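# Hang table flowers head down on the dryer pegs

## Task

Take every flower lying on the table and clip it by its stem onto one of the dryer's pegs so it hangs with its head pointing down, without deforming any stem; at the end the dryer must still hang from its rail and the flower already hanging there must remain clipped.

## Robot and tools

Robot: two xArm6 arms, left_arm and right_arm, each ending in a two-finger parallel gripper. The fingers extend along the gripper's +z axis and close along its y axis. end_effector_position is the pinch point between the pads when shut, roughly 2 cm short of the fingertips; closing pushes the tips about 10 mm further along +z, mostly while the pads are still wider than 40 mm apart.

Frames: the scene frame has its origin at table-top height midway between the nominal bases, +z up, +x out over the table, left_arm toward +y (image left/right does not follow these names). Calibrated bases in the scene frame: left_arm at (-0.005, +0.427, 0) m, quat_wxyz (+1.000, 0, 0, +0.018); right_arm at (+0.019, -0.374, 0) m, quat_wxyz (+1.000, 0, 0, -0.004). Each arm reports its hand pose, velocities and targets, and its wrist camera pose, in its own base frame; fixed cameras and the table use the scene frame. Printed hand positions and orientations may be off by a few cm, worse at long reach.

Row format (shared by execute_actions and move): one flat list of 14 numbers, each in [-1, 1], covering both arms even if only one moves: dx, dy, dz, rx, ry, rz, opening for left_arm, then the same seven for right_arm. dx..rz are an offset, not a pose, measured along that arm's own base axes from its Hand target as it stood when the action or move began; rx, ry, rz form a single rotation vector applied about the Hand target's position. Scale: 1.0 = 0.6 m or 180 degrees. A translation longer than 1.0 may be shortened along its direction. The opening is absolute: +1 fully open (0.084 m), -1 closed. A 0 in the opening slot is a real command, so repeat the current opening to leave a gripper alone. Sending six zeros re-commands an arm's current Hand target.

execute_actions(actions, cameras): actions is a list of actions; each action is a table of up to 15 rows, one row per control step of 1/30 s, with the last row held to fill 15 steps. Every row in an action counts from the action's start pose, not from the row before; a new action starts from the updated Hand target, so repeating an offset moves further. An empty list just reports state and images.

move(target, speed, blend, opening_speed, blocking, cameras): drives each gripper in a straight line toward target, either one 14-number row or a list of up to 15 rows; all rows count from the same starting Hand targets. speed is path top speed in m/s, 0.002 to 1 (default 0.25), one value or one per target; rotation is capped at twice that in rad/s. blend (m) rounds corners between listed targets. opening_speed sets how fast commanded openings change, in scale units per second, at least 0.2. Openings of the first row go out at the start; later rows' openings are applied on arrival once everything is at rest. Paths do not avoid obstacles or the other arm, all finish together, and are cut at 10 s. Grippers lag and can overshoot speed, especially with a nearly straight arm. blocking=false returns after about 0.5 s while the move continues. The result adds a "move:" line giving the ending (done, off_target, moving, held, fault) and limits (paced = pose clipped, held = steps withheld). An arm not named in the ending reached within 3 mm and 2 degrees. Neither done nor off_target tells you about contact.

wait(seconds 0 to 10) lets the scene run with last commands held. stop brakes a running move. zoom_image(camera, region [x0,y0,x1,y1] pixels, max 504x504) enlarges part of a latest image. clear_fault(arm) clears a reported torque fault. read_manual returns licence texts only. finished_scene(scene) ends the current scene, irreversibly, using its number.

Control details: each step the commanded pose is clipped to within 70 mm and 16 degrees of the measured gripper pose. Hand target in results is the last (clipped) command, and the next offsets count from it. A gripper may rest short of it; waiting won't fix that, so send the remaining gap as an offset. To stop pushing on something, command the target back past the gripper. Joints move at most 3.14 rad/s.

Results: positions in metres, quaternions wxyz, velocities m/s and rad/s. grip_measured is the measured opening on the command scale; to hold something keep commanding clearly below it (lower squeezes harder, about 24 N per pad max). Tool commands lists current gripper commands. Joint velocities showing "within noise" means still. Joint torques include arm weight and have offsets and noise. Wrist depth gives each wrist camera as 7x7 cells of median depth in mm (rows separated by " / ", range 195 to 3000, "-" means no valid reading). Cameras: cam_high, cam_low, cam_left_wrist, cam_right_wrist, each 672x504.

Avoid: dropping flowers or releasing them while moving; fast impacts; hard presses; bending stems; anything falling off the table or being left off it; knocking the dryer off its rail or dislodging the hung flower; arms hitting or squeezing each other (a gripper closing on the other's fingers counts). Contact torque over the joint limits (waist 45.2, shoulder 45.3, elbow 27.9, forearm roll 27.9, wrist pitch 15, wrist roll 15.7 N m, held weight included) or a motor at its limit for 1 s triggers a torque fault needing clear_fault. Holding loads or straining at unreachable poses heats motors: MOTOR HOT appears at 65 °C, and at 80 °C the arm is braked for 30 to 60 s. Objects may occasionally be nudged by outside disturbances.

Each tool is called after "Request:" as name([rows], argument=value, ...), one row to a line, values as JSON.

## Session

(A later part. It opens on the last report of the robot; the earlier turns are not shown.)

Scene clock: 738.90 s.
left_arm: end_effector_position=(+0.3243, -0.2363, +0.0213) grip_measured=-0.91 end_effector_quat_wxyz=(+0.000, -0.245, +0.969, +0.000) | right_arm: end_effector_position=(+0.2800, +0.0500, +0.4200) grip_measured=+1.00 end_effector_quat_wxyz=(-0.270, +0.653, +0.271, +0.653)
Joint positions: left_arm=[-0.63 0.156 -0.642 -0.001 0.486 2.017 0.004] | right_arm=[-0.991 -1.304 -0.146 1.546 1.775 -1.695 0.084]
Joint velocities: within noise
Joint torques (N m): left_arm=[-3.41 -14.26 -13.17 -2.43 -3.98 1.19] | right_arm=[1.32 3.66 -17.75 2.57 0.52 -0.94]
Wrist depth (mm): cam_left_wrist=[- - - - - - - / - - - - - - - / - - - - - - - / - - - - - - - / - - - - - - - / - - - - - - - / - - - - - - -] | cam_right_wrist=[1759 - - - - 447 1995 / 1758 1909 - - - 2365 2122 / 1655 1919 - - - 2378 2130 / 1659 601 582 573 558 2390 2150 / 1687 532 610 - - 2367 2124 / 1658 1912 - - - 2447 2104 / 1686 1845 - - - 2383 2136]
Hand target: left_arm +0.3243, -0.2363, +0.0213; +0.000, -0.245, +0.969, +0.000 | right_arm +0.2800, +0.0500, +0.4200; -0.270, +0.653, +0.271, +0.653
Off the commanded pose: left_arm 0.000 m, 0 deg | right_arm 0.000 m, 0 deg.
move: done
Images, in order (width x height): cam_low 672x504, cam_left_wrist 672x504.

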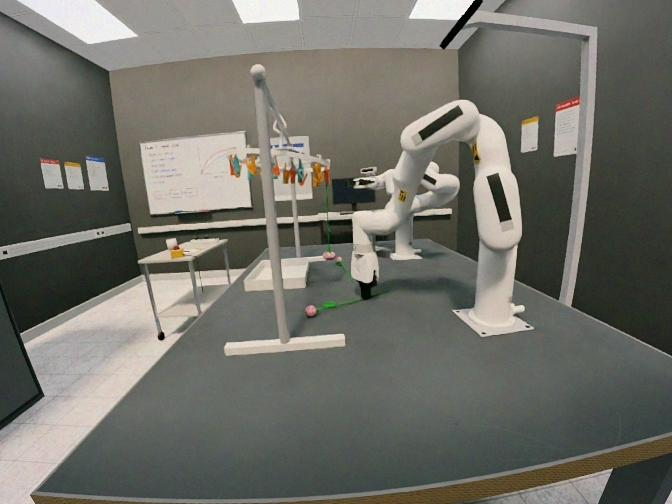

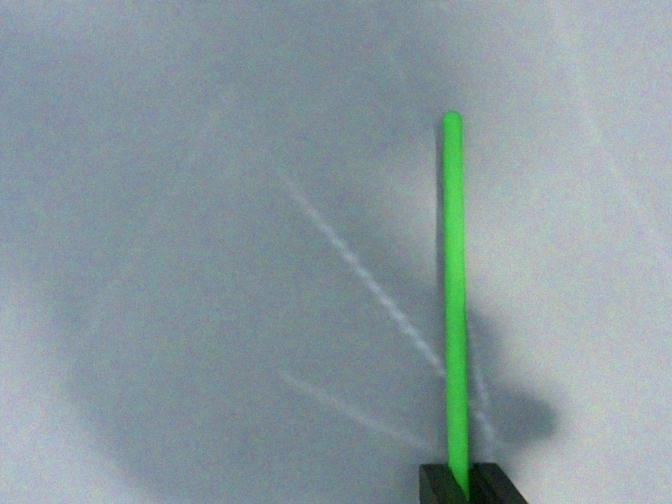

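Request:
move(target=[0,0,0.1,0,0,0,-1,0,0,0,0,0,0,1], speed=0.05, cameras=["cam_left_wrist", "cam_low"])

Request:
zoom_image(camera="cam_low", region=[300, 210, 440, 315])

Scene clock: 747.93 s.
left_arm: end_effector_position=(+0.3243, -0.2363, +0.0812) grip_measured=-0.91 end_effector_quat_wxyz=(+0.000, -0.245, +0.969, +0.000) | right_arm: end_effector_position=(+0.2800, +0.0500, +0.4200) grip_measured=+1.00 end_effector_quat_wxyz=(-0.270, +0.653, +0.271, +0.653)
Joint positions: left_arm=[-0.63 -0.008 -0.666 -0.001 0.675 2.017 0.004] | right_arm=[-0.991 -1.304 -0.146 1.546 1.775 -1.695 0.084]
Joint velocities: within noise
Joint torques (N m): left_arm=[1.94 -27.85 -20.64 2.18 0.17 -1.13] | right_arm=[0.88 3.16 -17.5 2.45 0.72 -0.9]
Wrist depth (mm): cam_left_wrist=[210 211 211 212 212 213 213 / 210 211 212 212 212 213 213 / 210 211 212 212 213 213 213 / 210 211 211 212 213 213 213 / 211 211 212 212 212 213 214 / 211 211 212 212 212 213 214 / 211 211 211 212 212 213 214] | cam_right_wrist=[1746 - - - - 445 1992 / 1775 1920 - - - 2348 2117 / 1673 1919 - - - 2362 2166 / 1651 600 580 572 558 2363 2136 / 1689 534 609 - - 2397 2159 / 1651 1897 - - - 2361 2138 / 1694 1846 - - - 2415 2141]
Hand target: left_arm +0.3243, -0.2363, +0.0813; +0.000, -0.245, +0.969, +0.000 | right_arm +0.2800, +0.0500, +0.4200; -0.270, +0.653, +0.271, +0.653
Off the commanded pose: left_arm 0.000 m, 0 deg | right_arm 0.000 m, 0 deg.
move: done
Images, in order (width x height): cam_low 672x504, cam_left_wrist 672x504.

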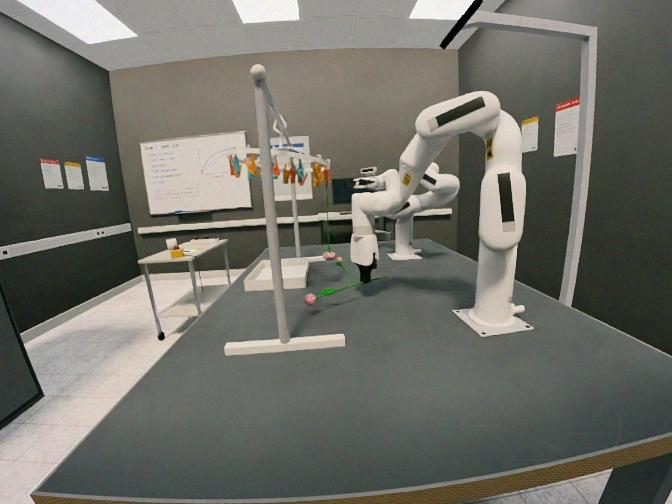

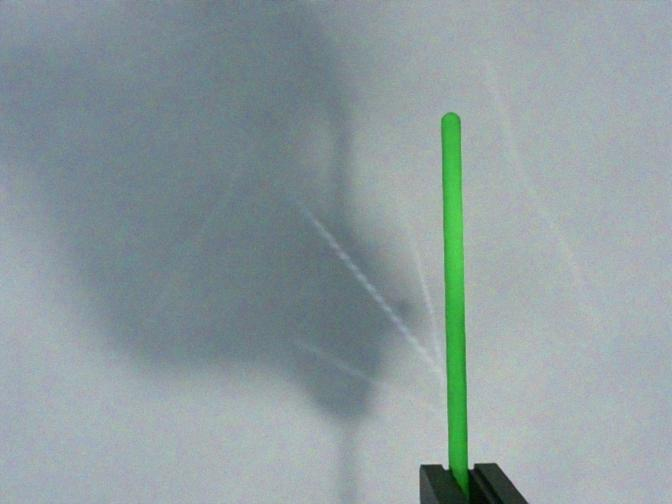

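Scaled by 3.600 from the camera's 672x504 image, which has a finer 960x720 frame.

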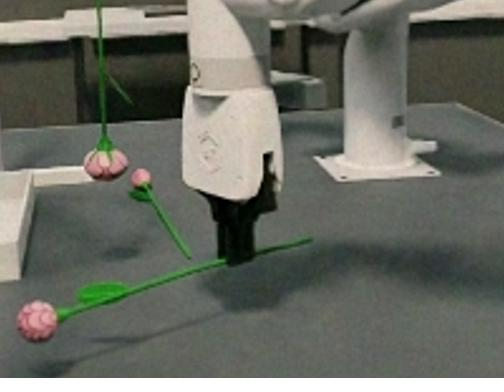

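Request:
move(target=[0,0,0.431,0,0,0,-1,0,0,0,0,0,0,1], speed=0.1, cameras=["cam_low", "cam_high"])

Request:
zoom_image(camera="cam_low", region=[280, 130, 460, 265])

Scene clock: 779.73 s.
left_arm: end_effector_position=(+0.3243, -0.2363, +0.3398) grip_measured=-0.91 end_effector_quat_wxyz=(+0.000, -0.245, +0.969, +0.000) end_effector_velocity=(+0.000, -0.001, +0.002) end_effector_angular_velocity=(-0.002, -0.001, -0.001) | right_arm: end_effector_position=(+0.2800, +0.0500, +0.4200) grip_measured=+1.00 end_effector_quat_wxyz=(-0.270, +0.653, +0.271, +0.653)
Joint positions: left_arm=[-0.629 -0.268 -1.182 0 1.451 2.017 0.004] | right_arm=[-0.991 -1.304 -0.146 1.546 1.775 -1.695 0.084]
Joint velocities: left_arm=[-0.001 0 -0.005 -0.001 0.003 0 0] | right_arm=[within noise]
Joint torques (N m): left_arm=[4.45 -9.32 -23.63 2.11 -0.06 -1.06] | right_arm=[0.26 2.86 -17.17 2.39 1.21 -0.81]
Wrist depth (mm): cam_left_wrist=[469 470 472 471 473 474 475 / 468 470 471 471 472 474 475 / 469 470 470 472 473 474 474 / 468 470 470 472 472 473 476 / 469 470 472 473 473 474 475 / 334 470 471 473 473 473 475 / 469 469 471 473 474 474 476] | cam_right_wrist=[1751 2952 - - - 446 1996 / 1762 1897 - - - 2391 2139 / 1668 1909 - - - 2361 2139 / 1658 603 582 570 557 2386 2129 / 1697 533 610 - - 2347 2138 / 1642 1909 - - - 2377 2146 / 1695 1842 - - - 2386 2129]
Hand target: left_arm +0.3243, -0.2363, +0.3399; +0.000, -0.245, +0.969, +0.000 | right_arm +0.2800, +0.0500, +0.4200; -0.270, +0.653, +0.271, +0.653
Off the commanded pose: left_arm 0.000 m, 0 deg | right_arm 0.000 m, 0 deg.
move: done
Images, in order (width x height): cam_high 672x504, cam_low 672x504.

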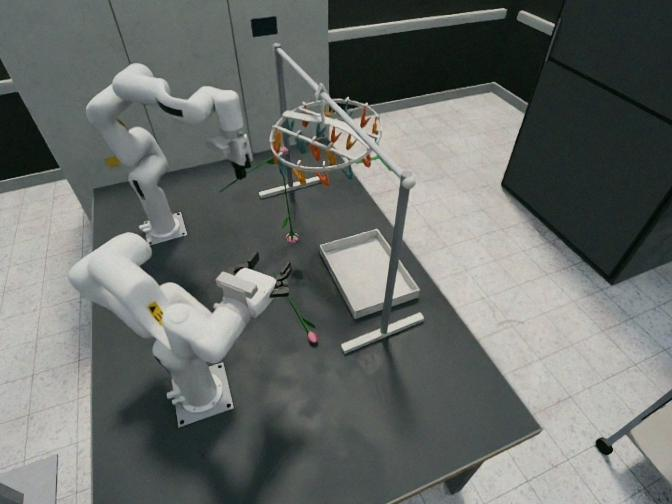

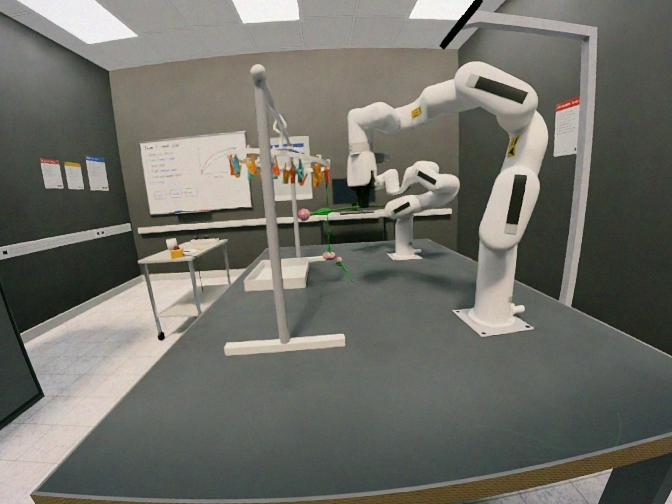

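Scaled by 2.800 from the camera's 672x504 image, which has a finer 960x720 frame.

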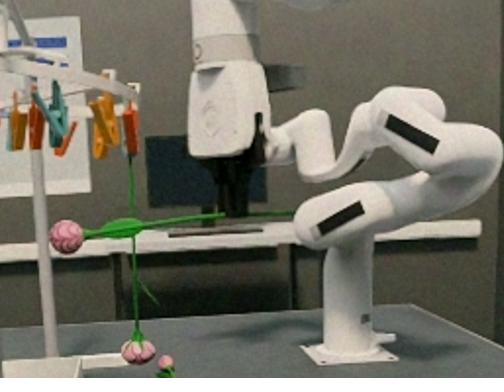

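Request:
move(target=[-0.0405,-0.306,0,-0.6186,-0.1564,0.6186,-1,0,0,0,0,0,0,1], speed=0.17)

Request:
zoom_image(camera="cam_low", region=[280, 130, 460, 265])

Scene clock: 798.20 s.
left_arm: end_effector_position=(+0.3000, -0.4199, +0.3399) grip_measured=-0.91 end_effector_quat_wxyz=(+0.000, +0.707, -0.001, +0.707) | right_arm: end_effector_position=(+0.2800, +0.0500, +0.4200) grip_measured=+1.00 end_effector_quat_wxyz=(-0.270, +0.653, +0.271, +0.653)
Joint positions: left_arm=[-1.468 0.517 -1.242 -1.492 -1.502 0.722 0.004] | right_arm=[-0.991 -1.304 -0.146 1.546 1.775 -1.695 0.084]
Joint velocities: within noise
Joint torques (N m): left_arm=[4.38 -21.6 -18.37 -0.84 -4.07 1.26] | right_arm=[-1.1 2.39 -16.54 1.97 1.43 -0.71]
Wrist depth (mm): cam_left_wrist=[- - 2184 2180 - - - / 292 256 250 255 483 - - / 288 260 352 402 298 363 - / - 2184 2182 2171 - - - / - 2183 2177 2174 - - - / - 2188 2172 2183 - - - / - 2160 2194 2174 - - -] | cam_right_wrist=[1752 - - - - 446 1996 / 1756 1913 - - - 2385 2098 / 1666 1895 - - - 2379 2113 / 1646 600 580 572 557 2396 2159 / 1700 534 611 - - 2401 2141 / 886 1878 - - - 2422 2146 / 884 1831 - - - 2398 2170]
Hand target: left_arm +0.3000, -0.4199, +0.3399; +0.000, +0.707, -0.001, +0.707 | right_arm +0.2800, +0.0500, +0.4200; -0.270, +0.653, +0.271, +0.653
Off the commanded pose: left_arm 0.000 m, 0 deg | right_arm 0.000 m, 0 deg.
move: done; limits=paced

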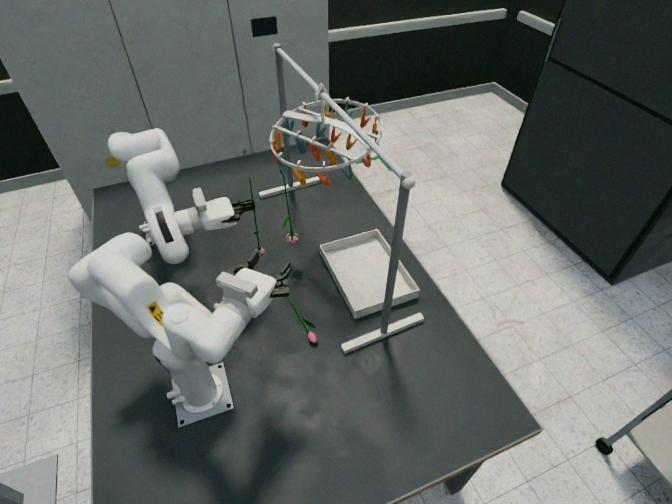

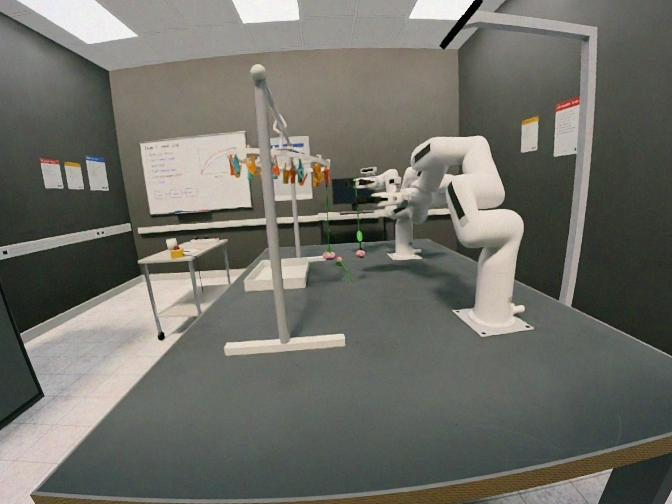

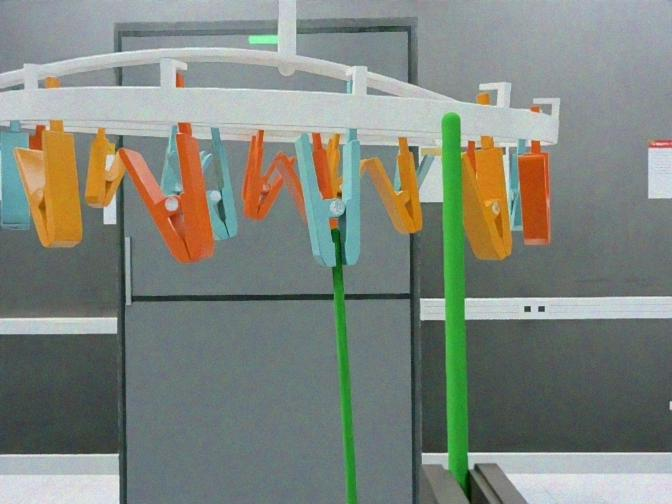

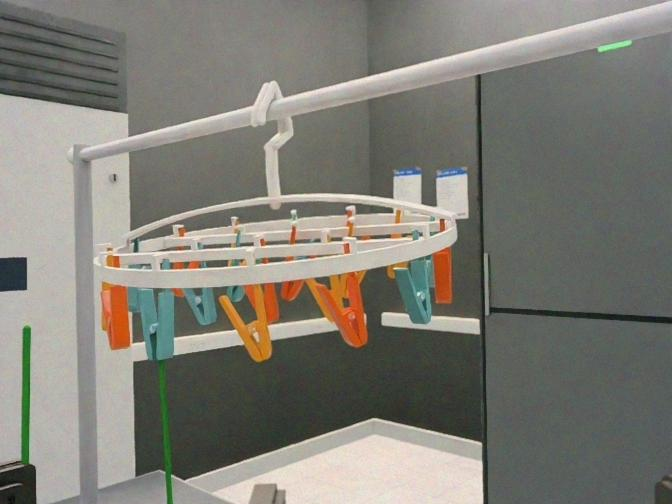

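Scaled by 2.800 from the camera's 672x504 image, which has a finer 960x720 frame.

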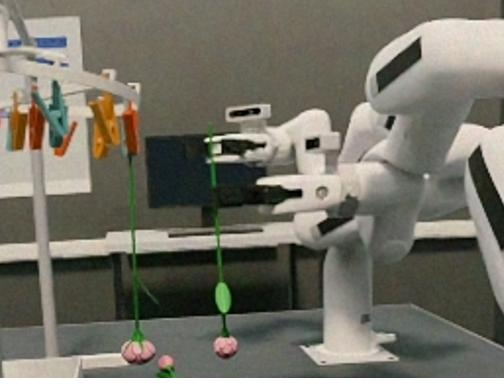

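Request:
move([
  [0,0,0,0,0,0,-1,0.033,0.117,0.133,0.3536,0.3536,0,0.43],
  [0,0,0,0,0,0,-1,0.138,0.367,0.17,-0.692,-0.6686,0.258,0.43],
], speed=0.3)

Request:
zoom_image(camera="cam_right_wrist", region=[200, 200, 504, 428])

Scene clock: 938.63 s.
left_arm: end_effector_position=(+0.3000, -0.4199, +0.3399) grip_measured=-0.91 end_effector_quat_wxyz=(+0.000, +0.707, -0.001, +0.707) | right_arm: end_effector_position=(+0.3628, +0.2701, +0.5220) grip_measured=+0.42 end_effector_quat_wxyz=(+0.465, -0.317, +0.806, +0.184)
Joint positions: left_arm=[-1.468 0.518 -1.242 -1.492 -1.502 0.723 0.004] | right_arm=[0.608 -0.719 -0.826 0.256 0.516 2.848 0.062]
Joint velocities: within noise
Joint torques (N m): left_arm=[3.5 -21.51 -16 -0.75 -3.7 1.2] | right_arm=[4.67 -0.95 -21.16 -1.73 -1.18 1.24]
Wrist depth (mm): cam_left_wrist=[- - 2206 2189 - - - / 292 256 250 255 483 - - / 288 259 352 401 298 363 - / - 2167 2174 2175 - - - / - 2210 2203 2170 - - - / - 2175 2181 2167 - - - / - 2194 2197 2152 - - -] | cam_right_wrist=[631 650 653 660 660 667 647 / 1859 718 732 764 767 771 776 / 2124 2208 908 866 876 879 880 / 2150 2431 2603 2593 1066 1070 1068 / 2085 2294 - - - 1198 1609 / 1997 2252 293 - 285 303 676 / 1856 318 268 260 377 274 313]
Hand target: left_arm +0.3000, -0.4199, +0.3399; +0.000, +0.707, -0.001, +0.707 | right_arm +0.3628, +0.2702, +0.5220; +0.465, -0.317, +0.806, +0.184
Off the commanded pose: left_arm 0.000 m, 0 deg | right_arm 0.000 m, 0 deg.
move: done

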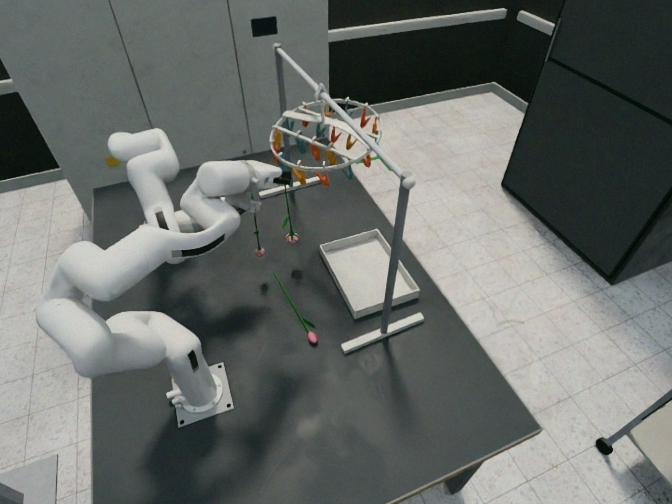

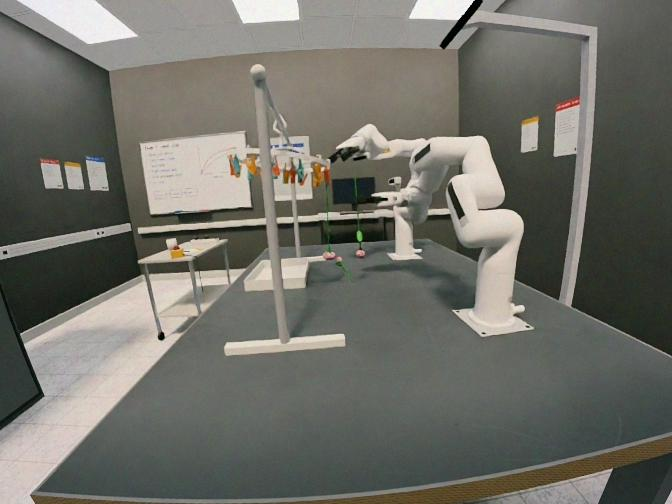

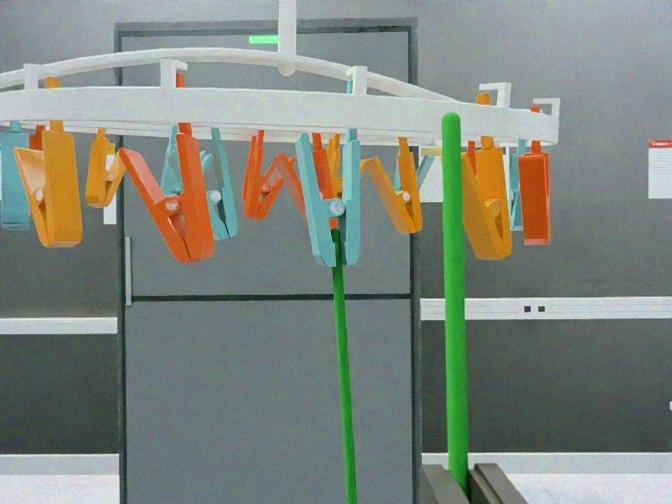

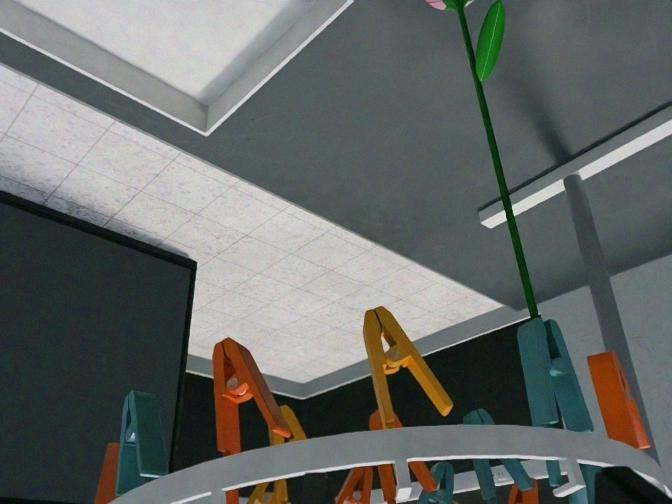

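Scaled by 1.658 from the camera's 672x504 image, which has a finer 960x720 frame.

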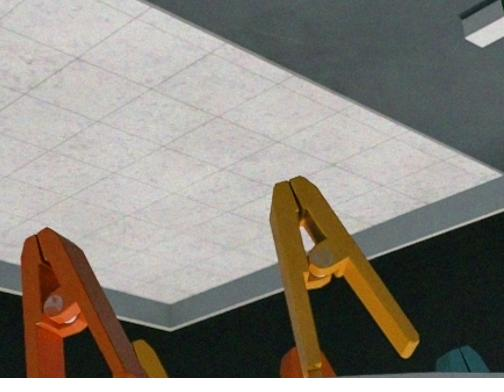

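Request:
move(target=[0,0,0,0,0,0,-1,0.0832,0.0878,-0.0908,0,0,0,0.19], speed=0.1)

Request:
zoom_image(camera="cam_right_wrist", region=[250, 252, 586, 504])

Scene clock: 984.20 s.
left_arm: end_effector_position=(+0.3000, -0.4199, +0.3399) grip_measured=-0.91 end_effector_quat_wxyz=(+0.000, +0.707, -0.001, +0.707) | right_arm: end_effector_position=(+0.4126, +0.3228, +0.4676) grip_measured=+0.18 end_effector_quat_wxyz=(+0.465, -0.317, +0.806, +0.184)
Joint positions: left_arm=[-1.468 0.518 -1.242 -1.492 -1.502 0.723 0.004] | right_arm=[0.667 -0.473 -0.835 0.278 0.273 2.833 0.052]
Joint velocities: within noise
Joint torques (N m): left_arm=[3.14 -21.68 -14.24 -0.56 -3.92 1.15] | right_arm=[4.84 -4.03 -21.73 1.08 -3.83 -1.24]
Wrist depth (mm): cam_left_wrist=[- - 2171 2204 - - 201 / 292 256 250 255 275 228 265 / 288 259 351 402 298 363 - / - 2192 2178 2148 - - - / - 2187 2177 2188 - - - / - 2166 2206 2185 - - - / - 2192 2175 2169 - - -] | cam_right_wrist=[562 583 586 592 592 596 597 / 677 635 682 686 686 666 695 / 2055 2111 775 815 818 787 790 / 2123 2348 2476 2459 951 962 918 / 2018 2315 - - - 1155 1086 / 1948 2137 - - - 2860 224 / 1907 207 - - - 2707 214]
Hand target: left_arm +0.3000, -0.4199, +0.3399; +0.000, +0.707, -0.001, +0.707 | right_arm +0.4127, +0.3228, +0.4675; +0.465, -0.317, +0.806, +0.184
Off the commanded pose: left_arm 0.000 m, 0 deg | right_arm 0.000 m, 0 deg.
move: done

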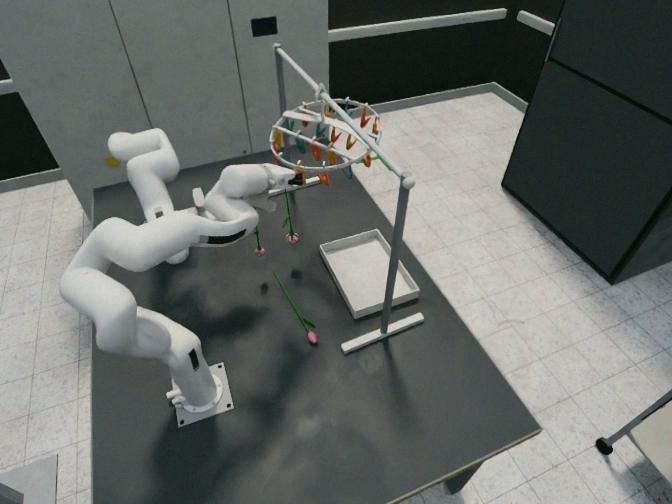

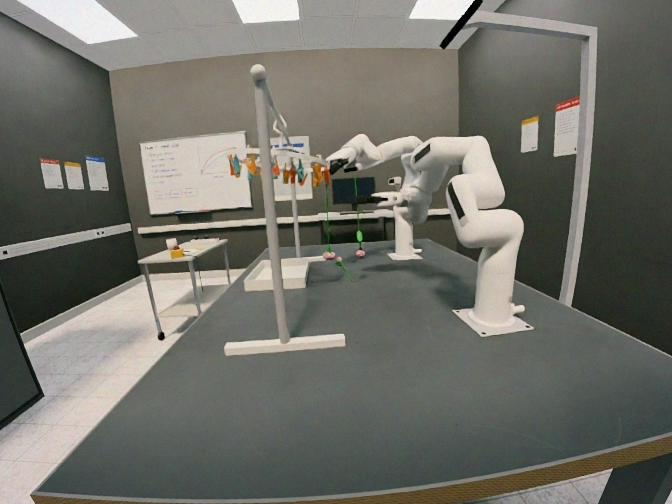

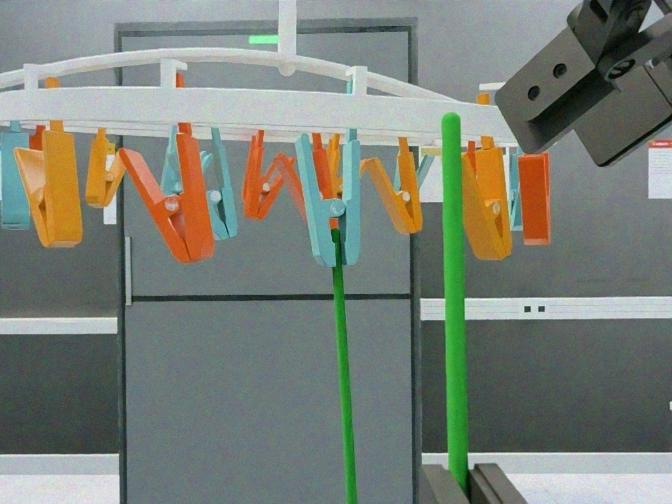

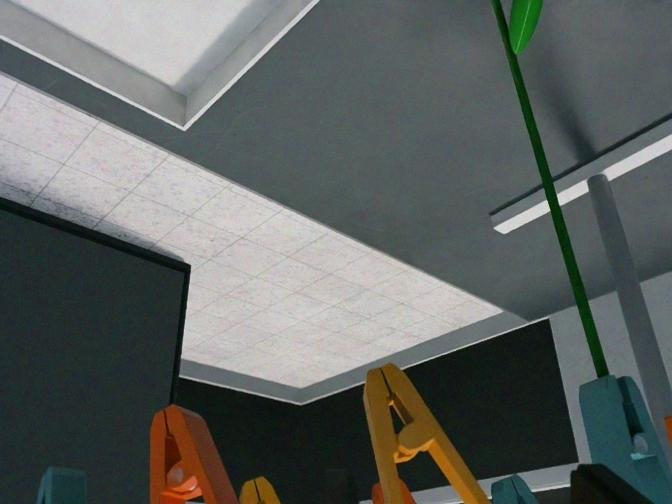

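Scaled by 1.500 from the camera's 672x504 image, which has a finer 960x720 frame.

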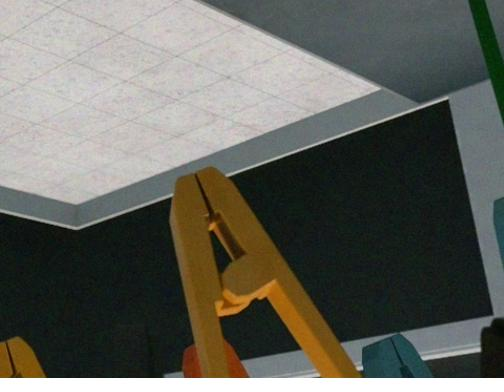

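Request:
zoom_image(camera="cam_left_wrist", region=[420, 0, 672, 280])

Request:
zoom_image(camera="cam_high", region=[220, 90, 400, 225])

Request:
zoom_image(camera="cam_low", region=[220, 110, 400, 245])

Scaled by 1.800 from the camera's 672x504 image, which has a finer 960x720 frame.

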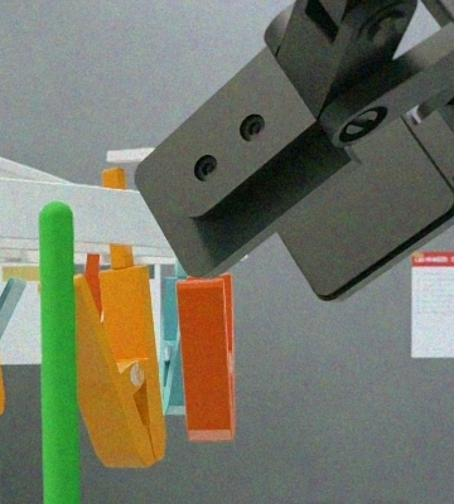

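Scaled by 2.800 from the camera's 672x504 image, which has a finer 960x720 frame.

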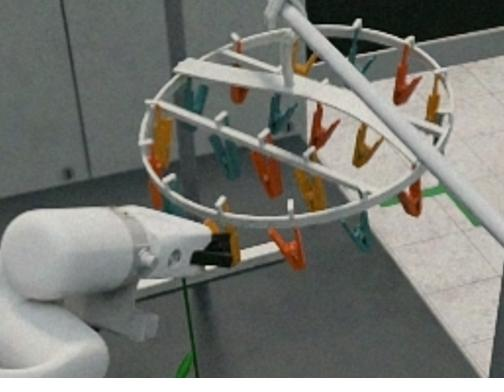

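Scaled by 2.800 from the camera's 672x504 image, which has a finer 960x720 frame.

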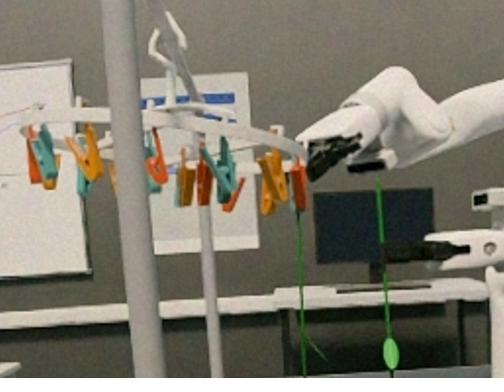

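Request:
move(target=[0,0,0,0,0,0,-1,0.0528,0.0493,-0.0417,0,0,0,0.19], speed=0.06)

Request:
zoom_image(camera="cam_left_wrist", region=[420, 0, 672, 280])

Request:
zoom_image(camera="cam_right_wrist", region=[250, 252, 586, 504])

Scene clock: 1028.87 s.
left_arm: end_effector_position=(+0.3000, -0.4199, +0.3399) grip_measured=-0.91 end_effector_quat_wxyz=(+0.000, +0.707, -0.001, +0.707) | right_arm: end_effector_position=(+0.4443, +0.3524, +0.4425) grip_measured=+0.18 end_effector_quat_wxyz=(+0.465, -0.317, +0.806, +0.184)
Joint positions: left_arm=[-1.468 0.518 -1.242 -1.492 -1.502 0.723 0.004] | right_arm=[0.688 -0.309 -0.903 0.325 0.175 2.792 0.052]
Joint velocities: within noise
Joint torques (N m): left_arm=[2.84 -22.19 -12.37 -0.36 -3.87 1.18] | right_arm=[4.6 -6.62 -21.42 0.86 -3.77 -1.3]
Wrist depth (mm): cam_left_wrist=[- - 2185 2172 - 199 198 / 292 256 250 255 260 220 214 / 288 260 351 - 261 302 - / - 2207 2177 2147 - - - / - 2193 2175 2162 - - - / - 2173 2171 2168 - - - / - 2175 2190 2181 - - -] | cam_right_wrist=[532 552 552 560 561 564 565 / 1651 616 646 648 653 630 633 / 2054 2053 738 768 772 753 716 / 2073 2286 2420 2409 901 912 868 / 1979 2245 - - 2896 1095 628 / 1895 2075 - - - 2784 1575 / 1789 1996 - - - 2610 -]
Hand target: left_arm +0.3000, -0.4199, +0.3399; +0.000, +0.707, -0.001, +0.707 | right_arm +0.4444, +0.3524, +0.4425; +0.465, -0.317, +0.806, +0.184
Off the commanded pose: left_arm 0.000 m, 0 deg | right_arm 0.000 m, 0 deg.
move: done

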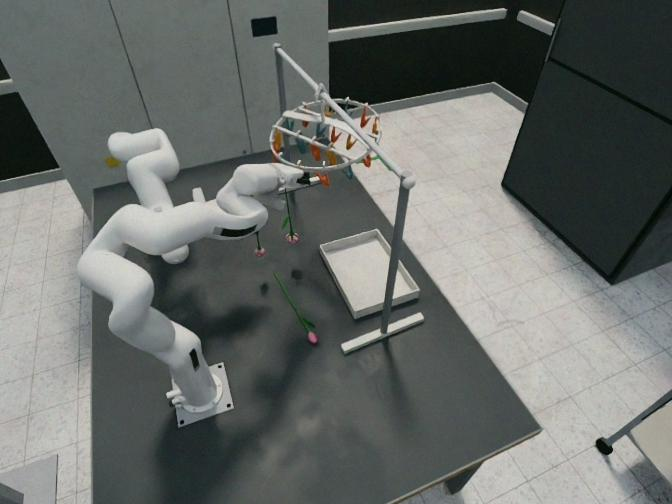

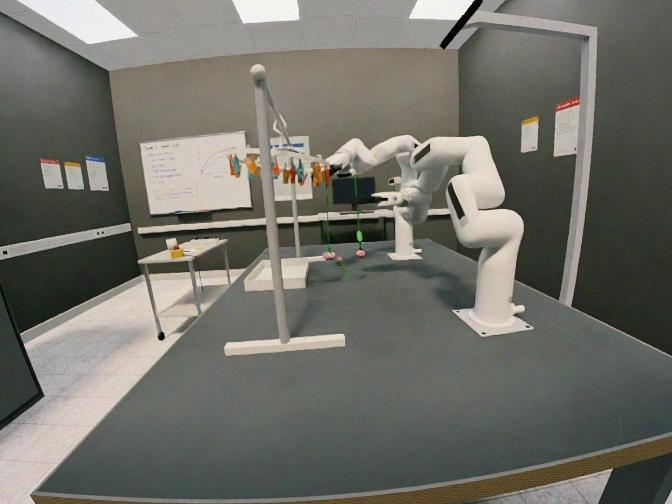

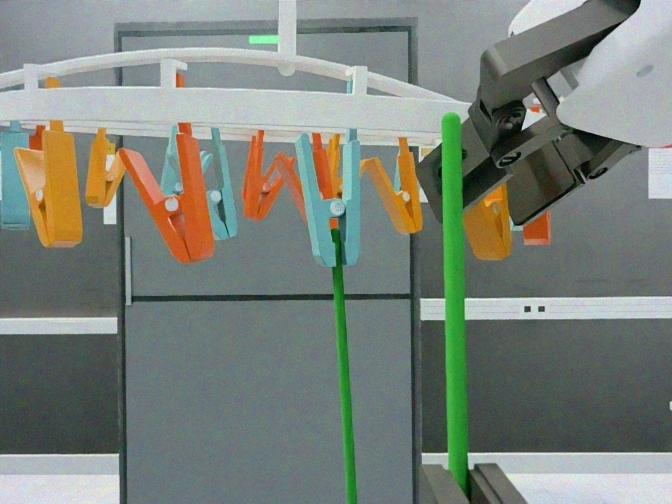

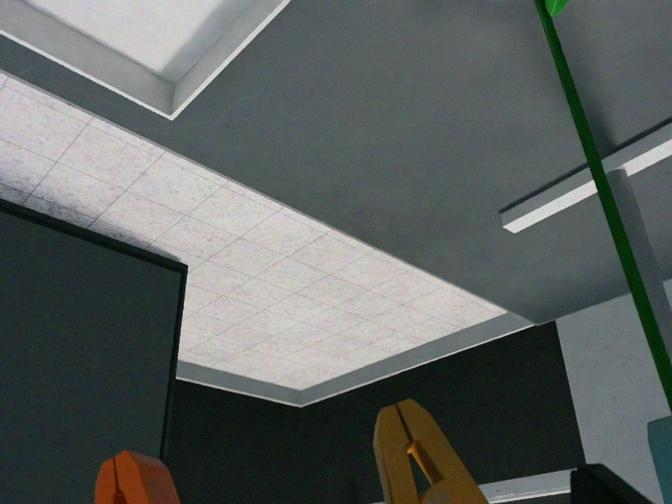

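Scaled by 1.800 from the camera's 672x504 image, which has a finer 960x720 frame.

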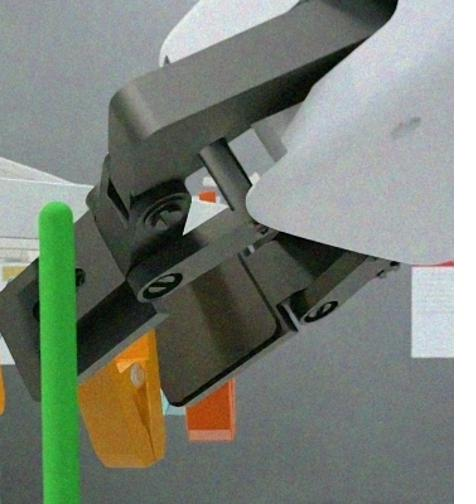

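Scaled by 1.500 from the camera's 672x504 image, which has a finer 960x720 frame.

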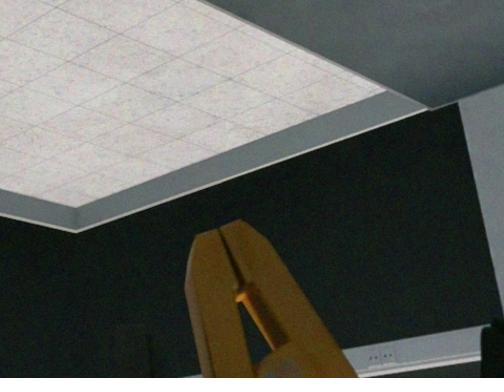

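Request:
move(target=[0,0,0,0,0,0,-1,0,0,0,0,0,0,-0.4], opening_speed=0.25)

Request:
zoom_image(camera="cam_right_wrist", region=[250, 252, 586, 504])

Request:
zoom_image(camera="cam_left_wrist", region=[420, 0, 672, 280])

Scene clock: 1040.47 s.
left_arm: end_effector_position=(+0.3000, -0.4199, +0.3399) grip_measured=-0.91 end_effector_quat_wxyz=(+0.000, +0.707, -0.001, +0.707) | right_arm: end_effector_position=(+0.4444, +0.3524, +0.4425) grip_measured=-0.41 end_effector_quat_wxyz=(+0.465, -0.317, +0.806, +0.184)
Joint positions: left_arm=[-1.468 0.518 -1.242 -1.492 -1.502 0.723 0.004] | right_arm=[0.688 -0.309 -0.903 0.325 0.175 2.791 0.026]
Joint velocities: within noise
Joint torques (N m): left_arm=[2.28 -22.66 -12.35 -0.07 -3.78 1.08] | right_arm=[4.51 -6.69 -18.04 0.95 -3.39 -1.28]
Wrist depth (mm): cam_left_wrist=[- - 2196 2197 - 207 200 / 282 260 251 256 272 215 214 / 288 264 351 492 268 287 - / - 2181 2178 2190 2161 - - / - 2202 2176 2182 - - - / - 2209 2191 2188 - - - / - 2179 2183 2179 - - -] | cam_right_wrist=[532 552 553 561 564 565 567 / 1664 619 642 649 628 653 656 / 2028 2034 734 771 778 779 713 / 2095 2266 2393 2420 902 912 665 / 2003 2234 - - 2931 1097 1033 / 1893 2084 - - - 2730 1566 / 1788 2034 - - - 2624 -]
Hand target: left_arm +0.3000, -0.4199, +0.3399; +0.000, +0.707, -0.001, +0.707 | right_arm +0.4444, +0.3524, +0.4425; +0.465, -0.317, +0.806, +0.184
Off the commanded pose: left_arm 0.000 m, 0 deg | right_arm 0.000 m, 0 deg.
move: done

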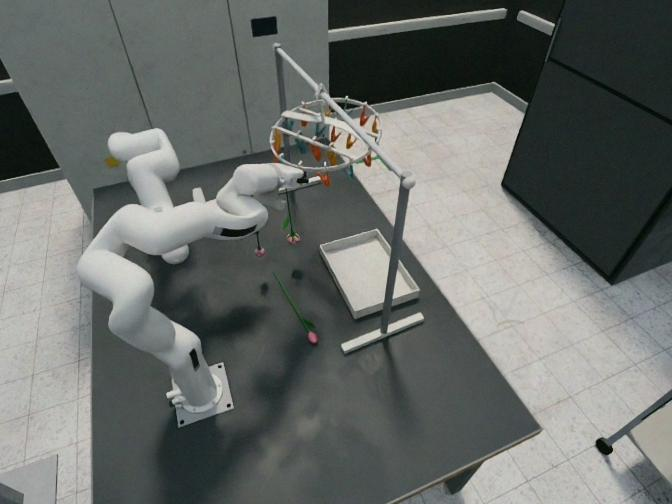

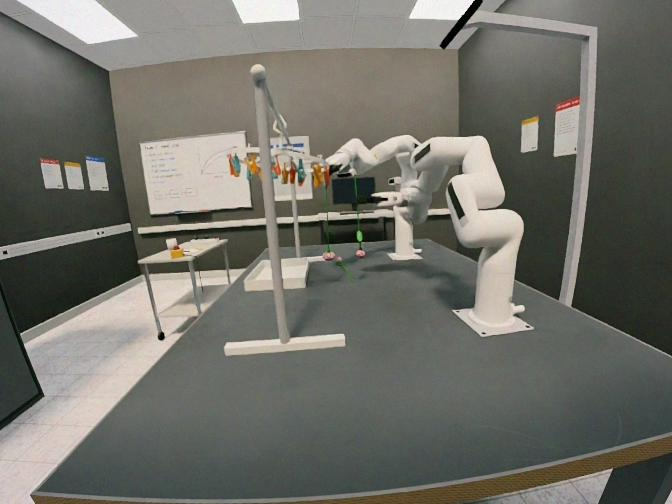

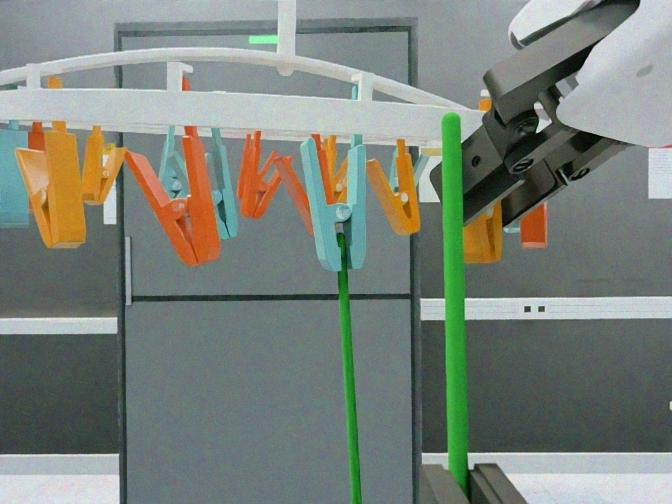

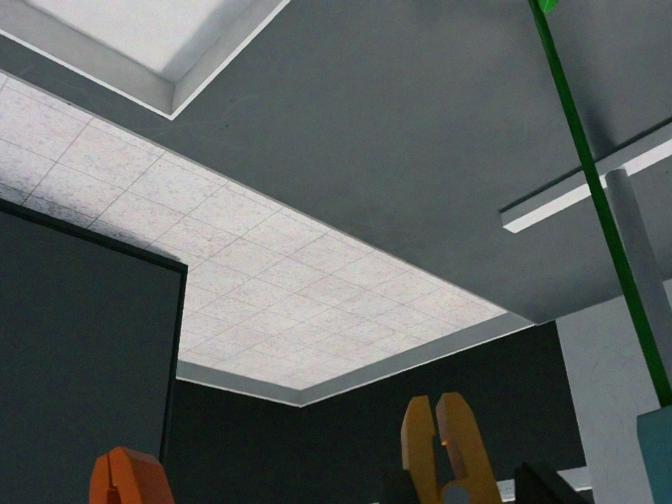

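Scaled by 1.500 from the camera's 672x504 image, which has a finer 960x720 frame.

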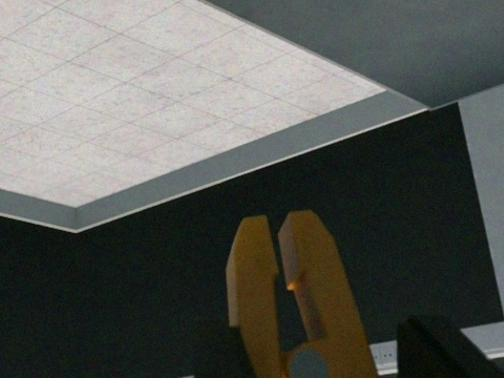

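Scaled by 1.800 from the camera's 672x504 image, which has a finer 960x720 frame.

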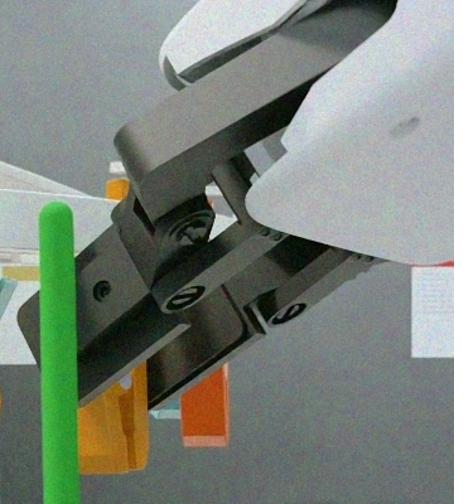

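Request:
move(target=[0,0,0,0,0,0,-1,0,0,0,0,0,0,-0.7], opening_speed=0.25)

Request:
zoom_image(camera="cam_right_wrist", region=[250, 252, 586, 504])

Request:
zoom_image(camera="cam_left_wrist", region=[420, 0, 672, 280])

Scene clock: 1051.90 s.
left_arm: end_effector_position=(+0.3000, -0.4199, +0.3399) grip_measured=-0.91 end_effector_quat_wxyz=(+0.000, +0.707, -0.001, +0.707) | right_arm: end_effector_position=(+0.4444, +0.3524, +0.4425) grip_measured=-0.53 end_effector_quat_wxyz=(+0.465, -0.317, +0.806, +0.184)
Joint positions: left_arm=[-1.468 0.518 -1.242 -1.492 -1.502 0.723 0.004] | right_arm=[0.688 -0.309 -0.903 0.325 0.175 2.791 0.021]
Joint velocities: within noise
Joint torques (N m): left_arm=[2.08 -23.06 -12.68 0.2 -3.71 0.97] | right_arm=[2.99 -7.07 -17.34 0.66 -3.06 -0.83]
Wrist depth (mm): cam_left_wrist=[- - 2176 2170 - 208 201 / 343 264 250 257 274 215 214 / 286 256 355 388 272 284 - / - 2189 2176 2186 2168 - - / - 2196 2193 2177 - - - / - 2169 2191 2175 - - - / - 2179 2175 2159 - - -] | cam_right_wrist=[533 551 553 558 561 564 566 / 1663 619 644 647 652 632 632 / 2056 2047 734 765 774 753 713 / 2078 2277 2453 2407 906 910 866 / 2000 2217 - - 2901 1101 626 / 1910 2086 - - - 2810 1593 / 1785 - - - - 2590 -]
Hand target: left_arm +0.3000, -0.4199, +0.3399; +0.000, +0.707, -0.001, +0.707 | right_arm +0.4444, +0.3524, +0.4425; +0.465, -0.317, +0.806, +0.184
Off the commanded pose: left_arm 0.000 m, 0 deg | right_arm 0.000 m, 0 deg.
move: done

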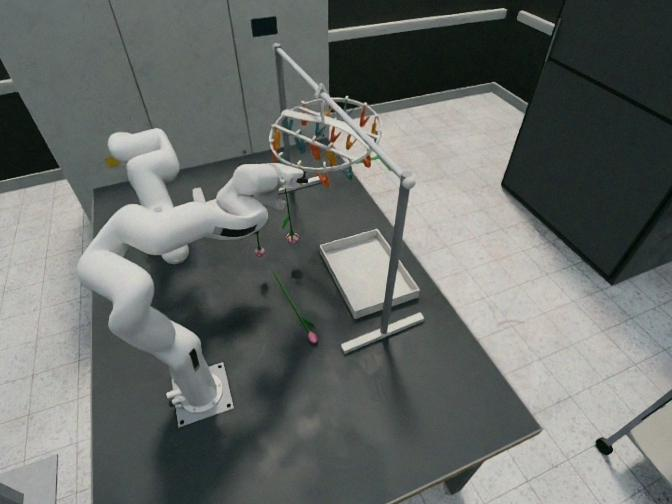

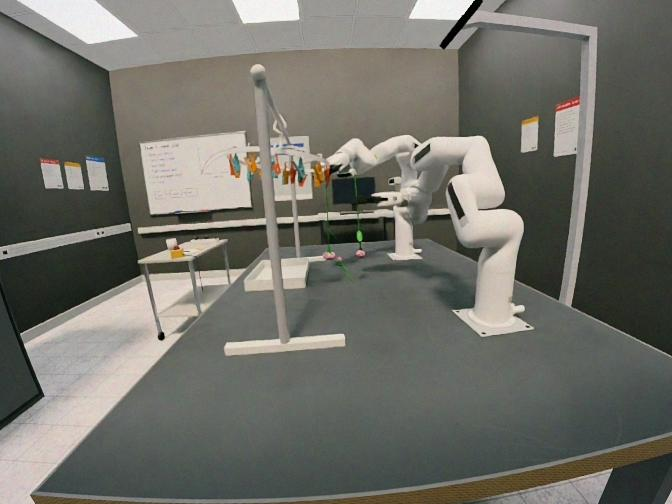

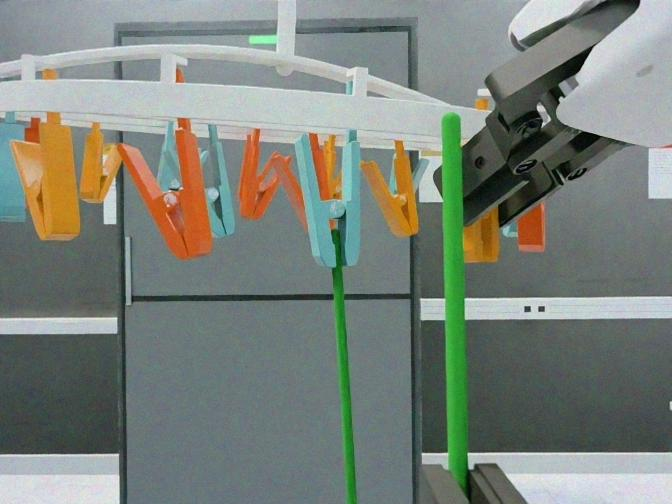

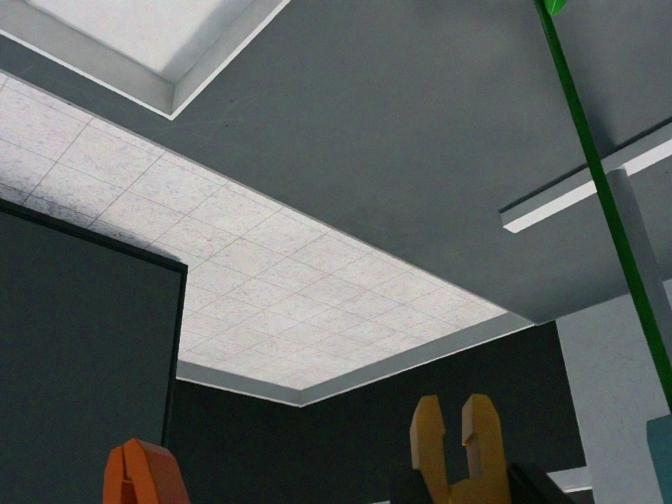

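Scaled by 1.500 from the camera's 672x504 image, which has a finer 960x720 frame.

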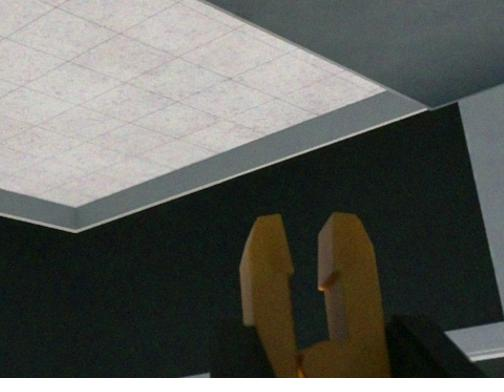

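Scaled by 1.800 from the camera's 672x504 image, which has a finer 960x720 frame.

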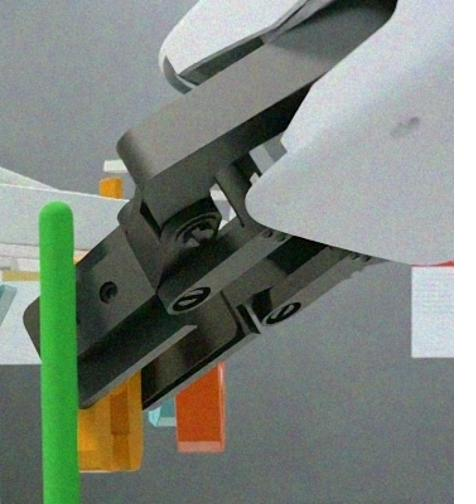

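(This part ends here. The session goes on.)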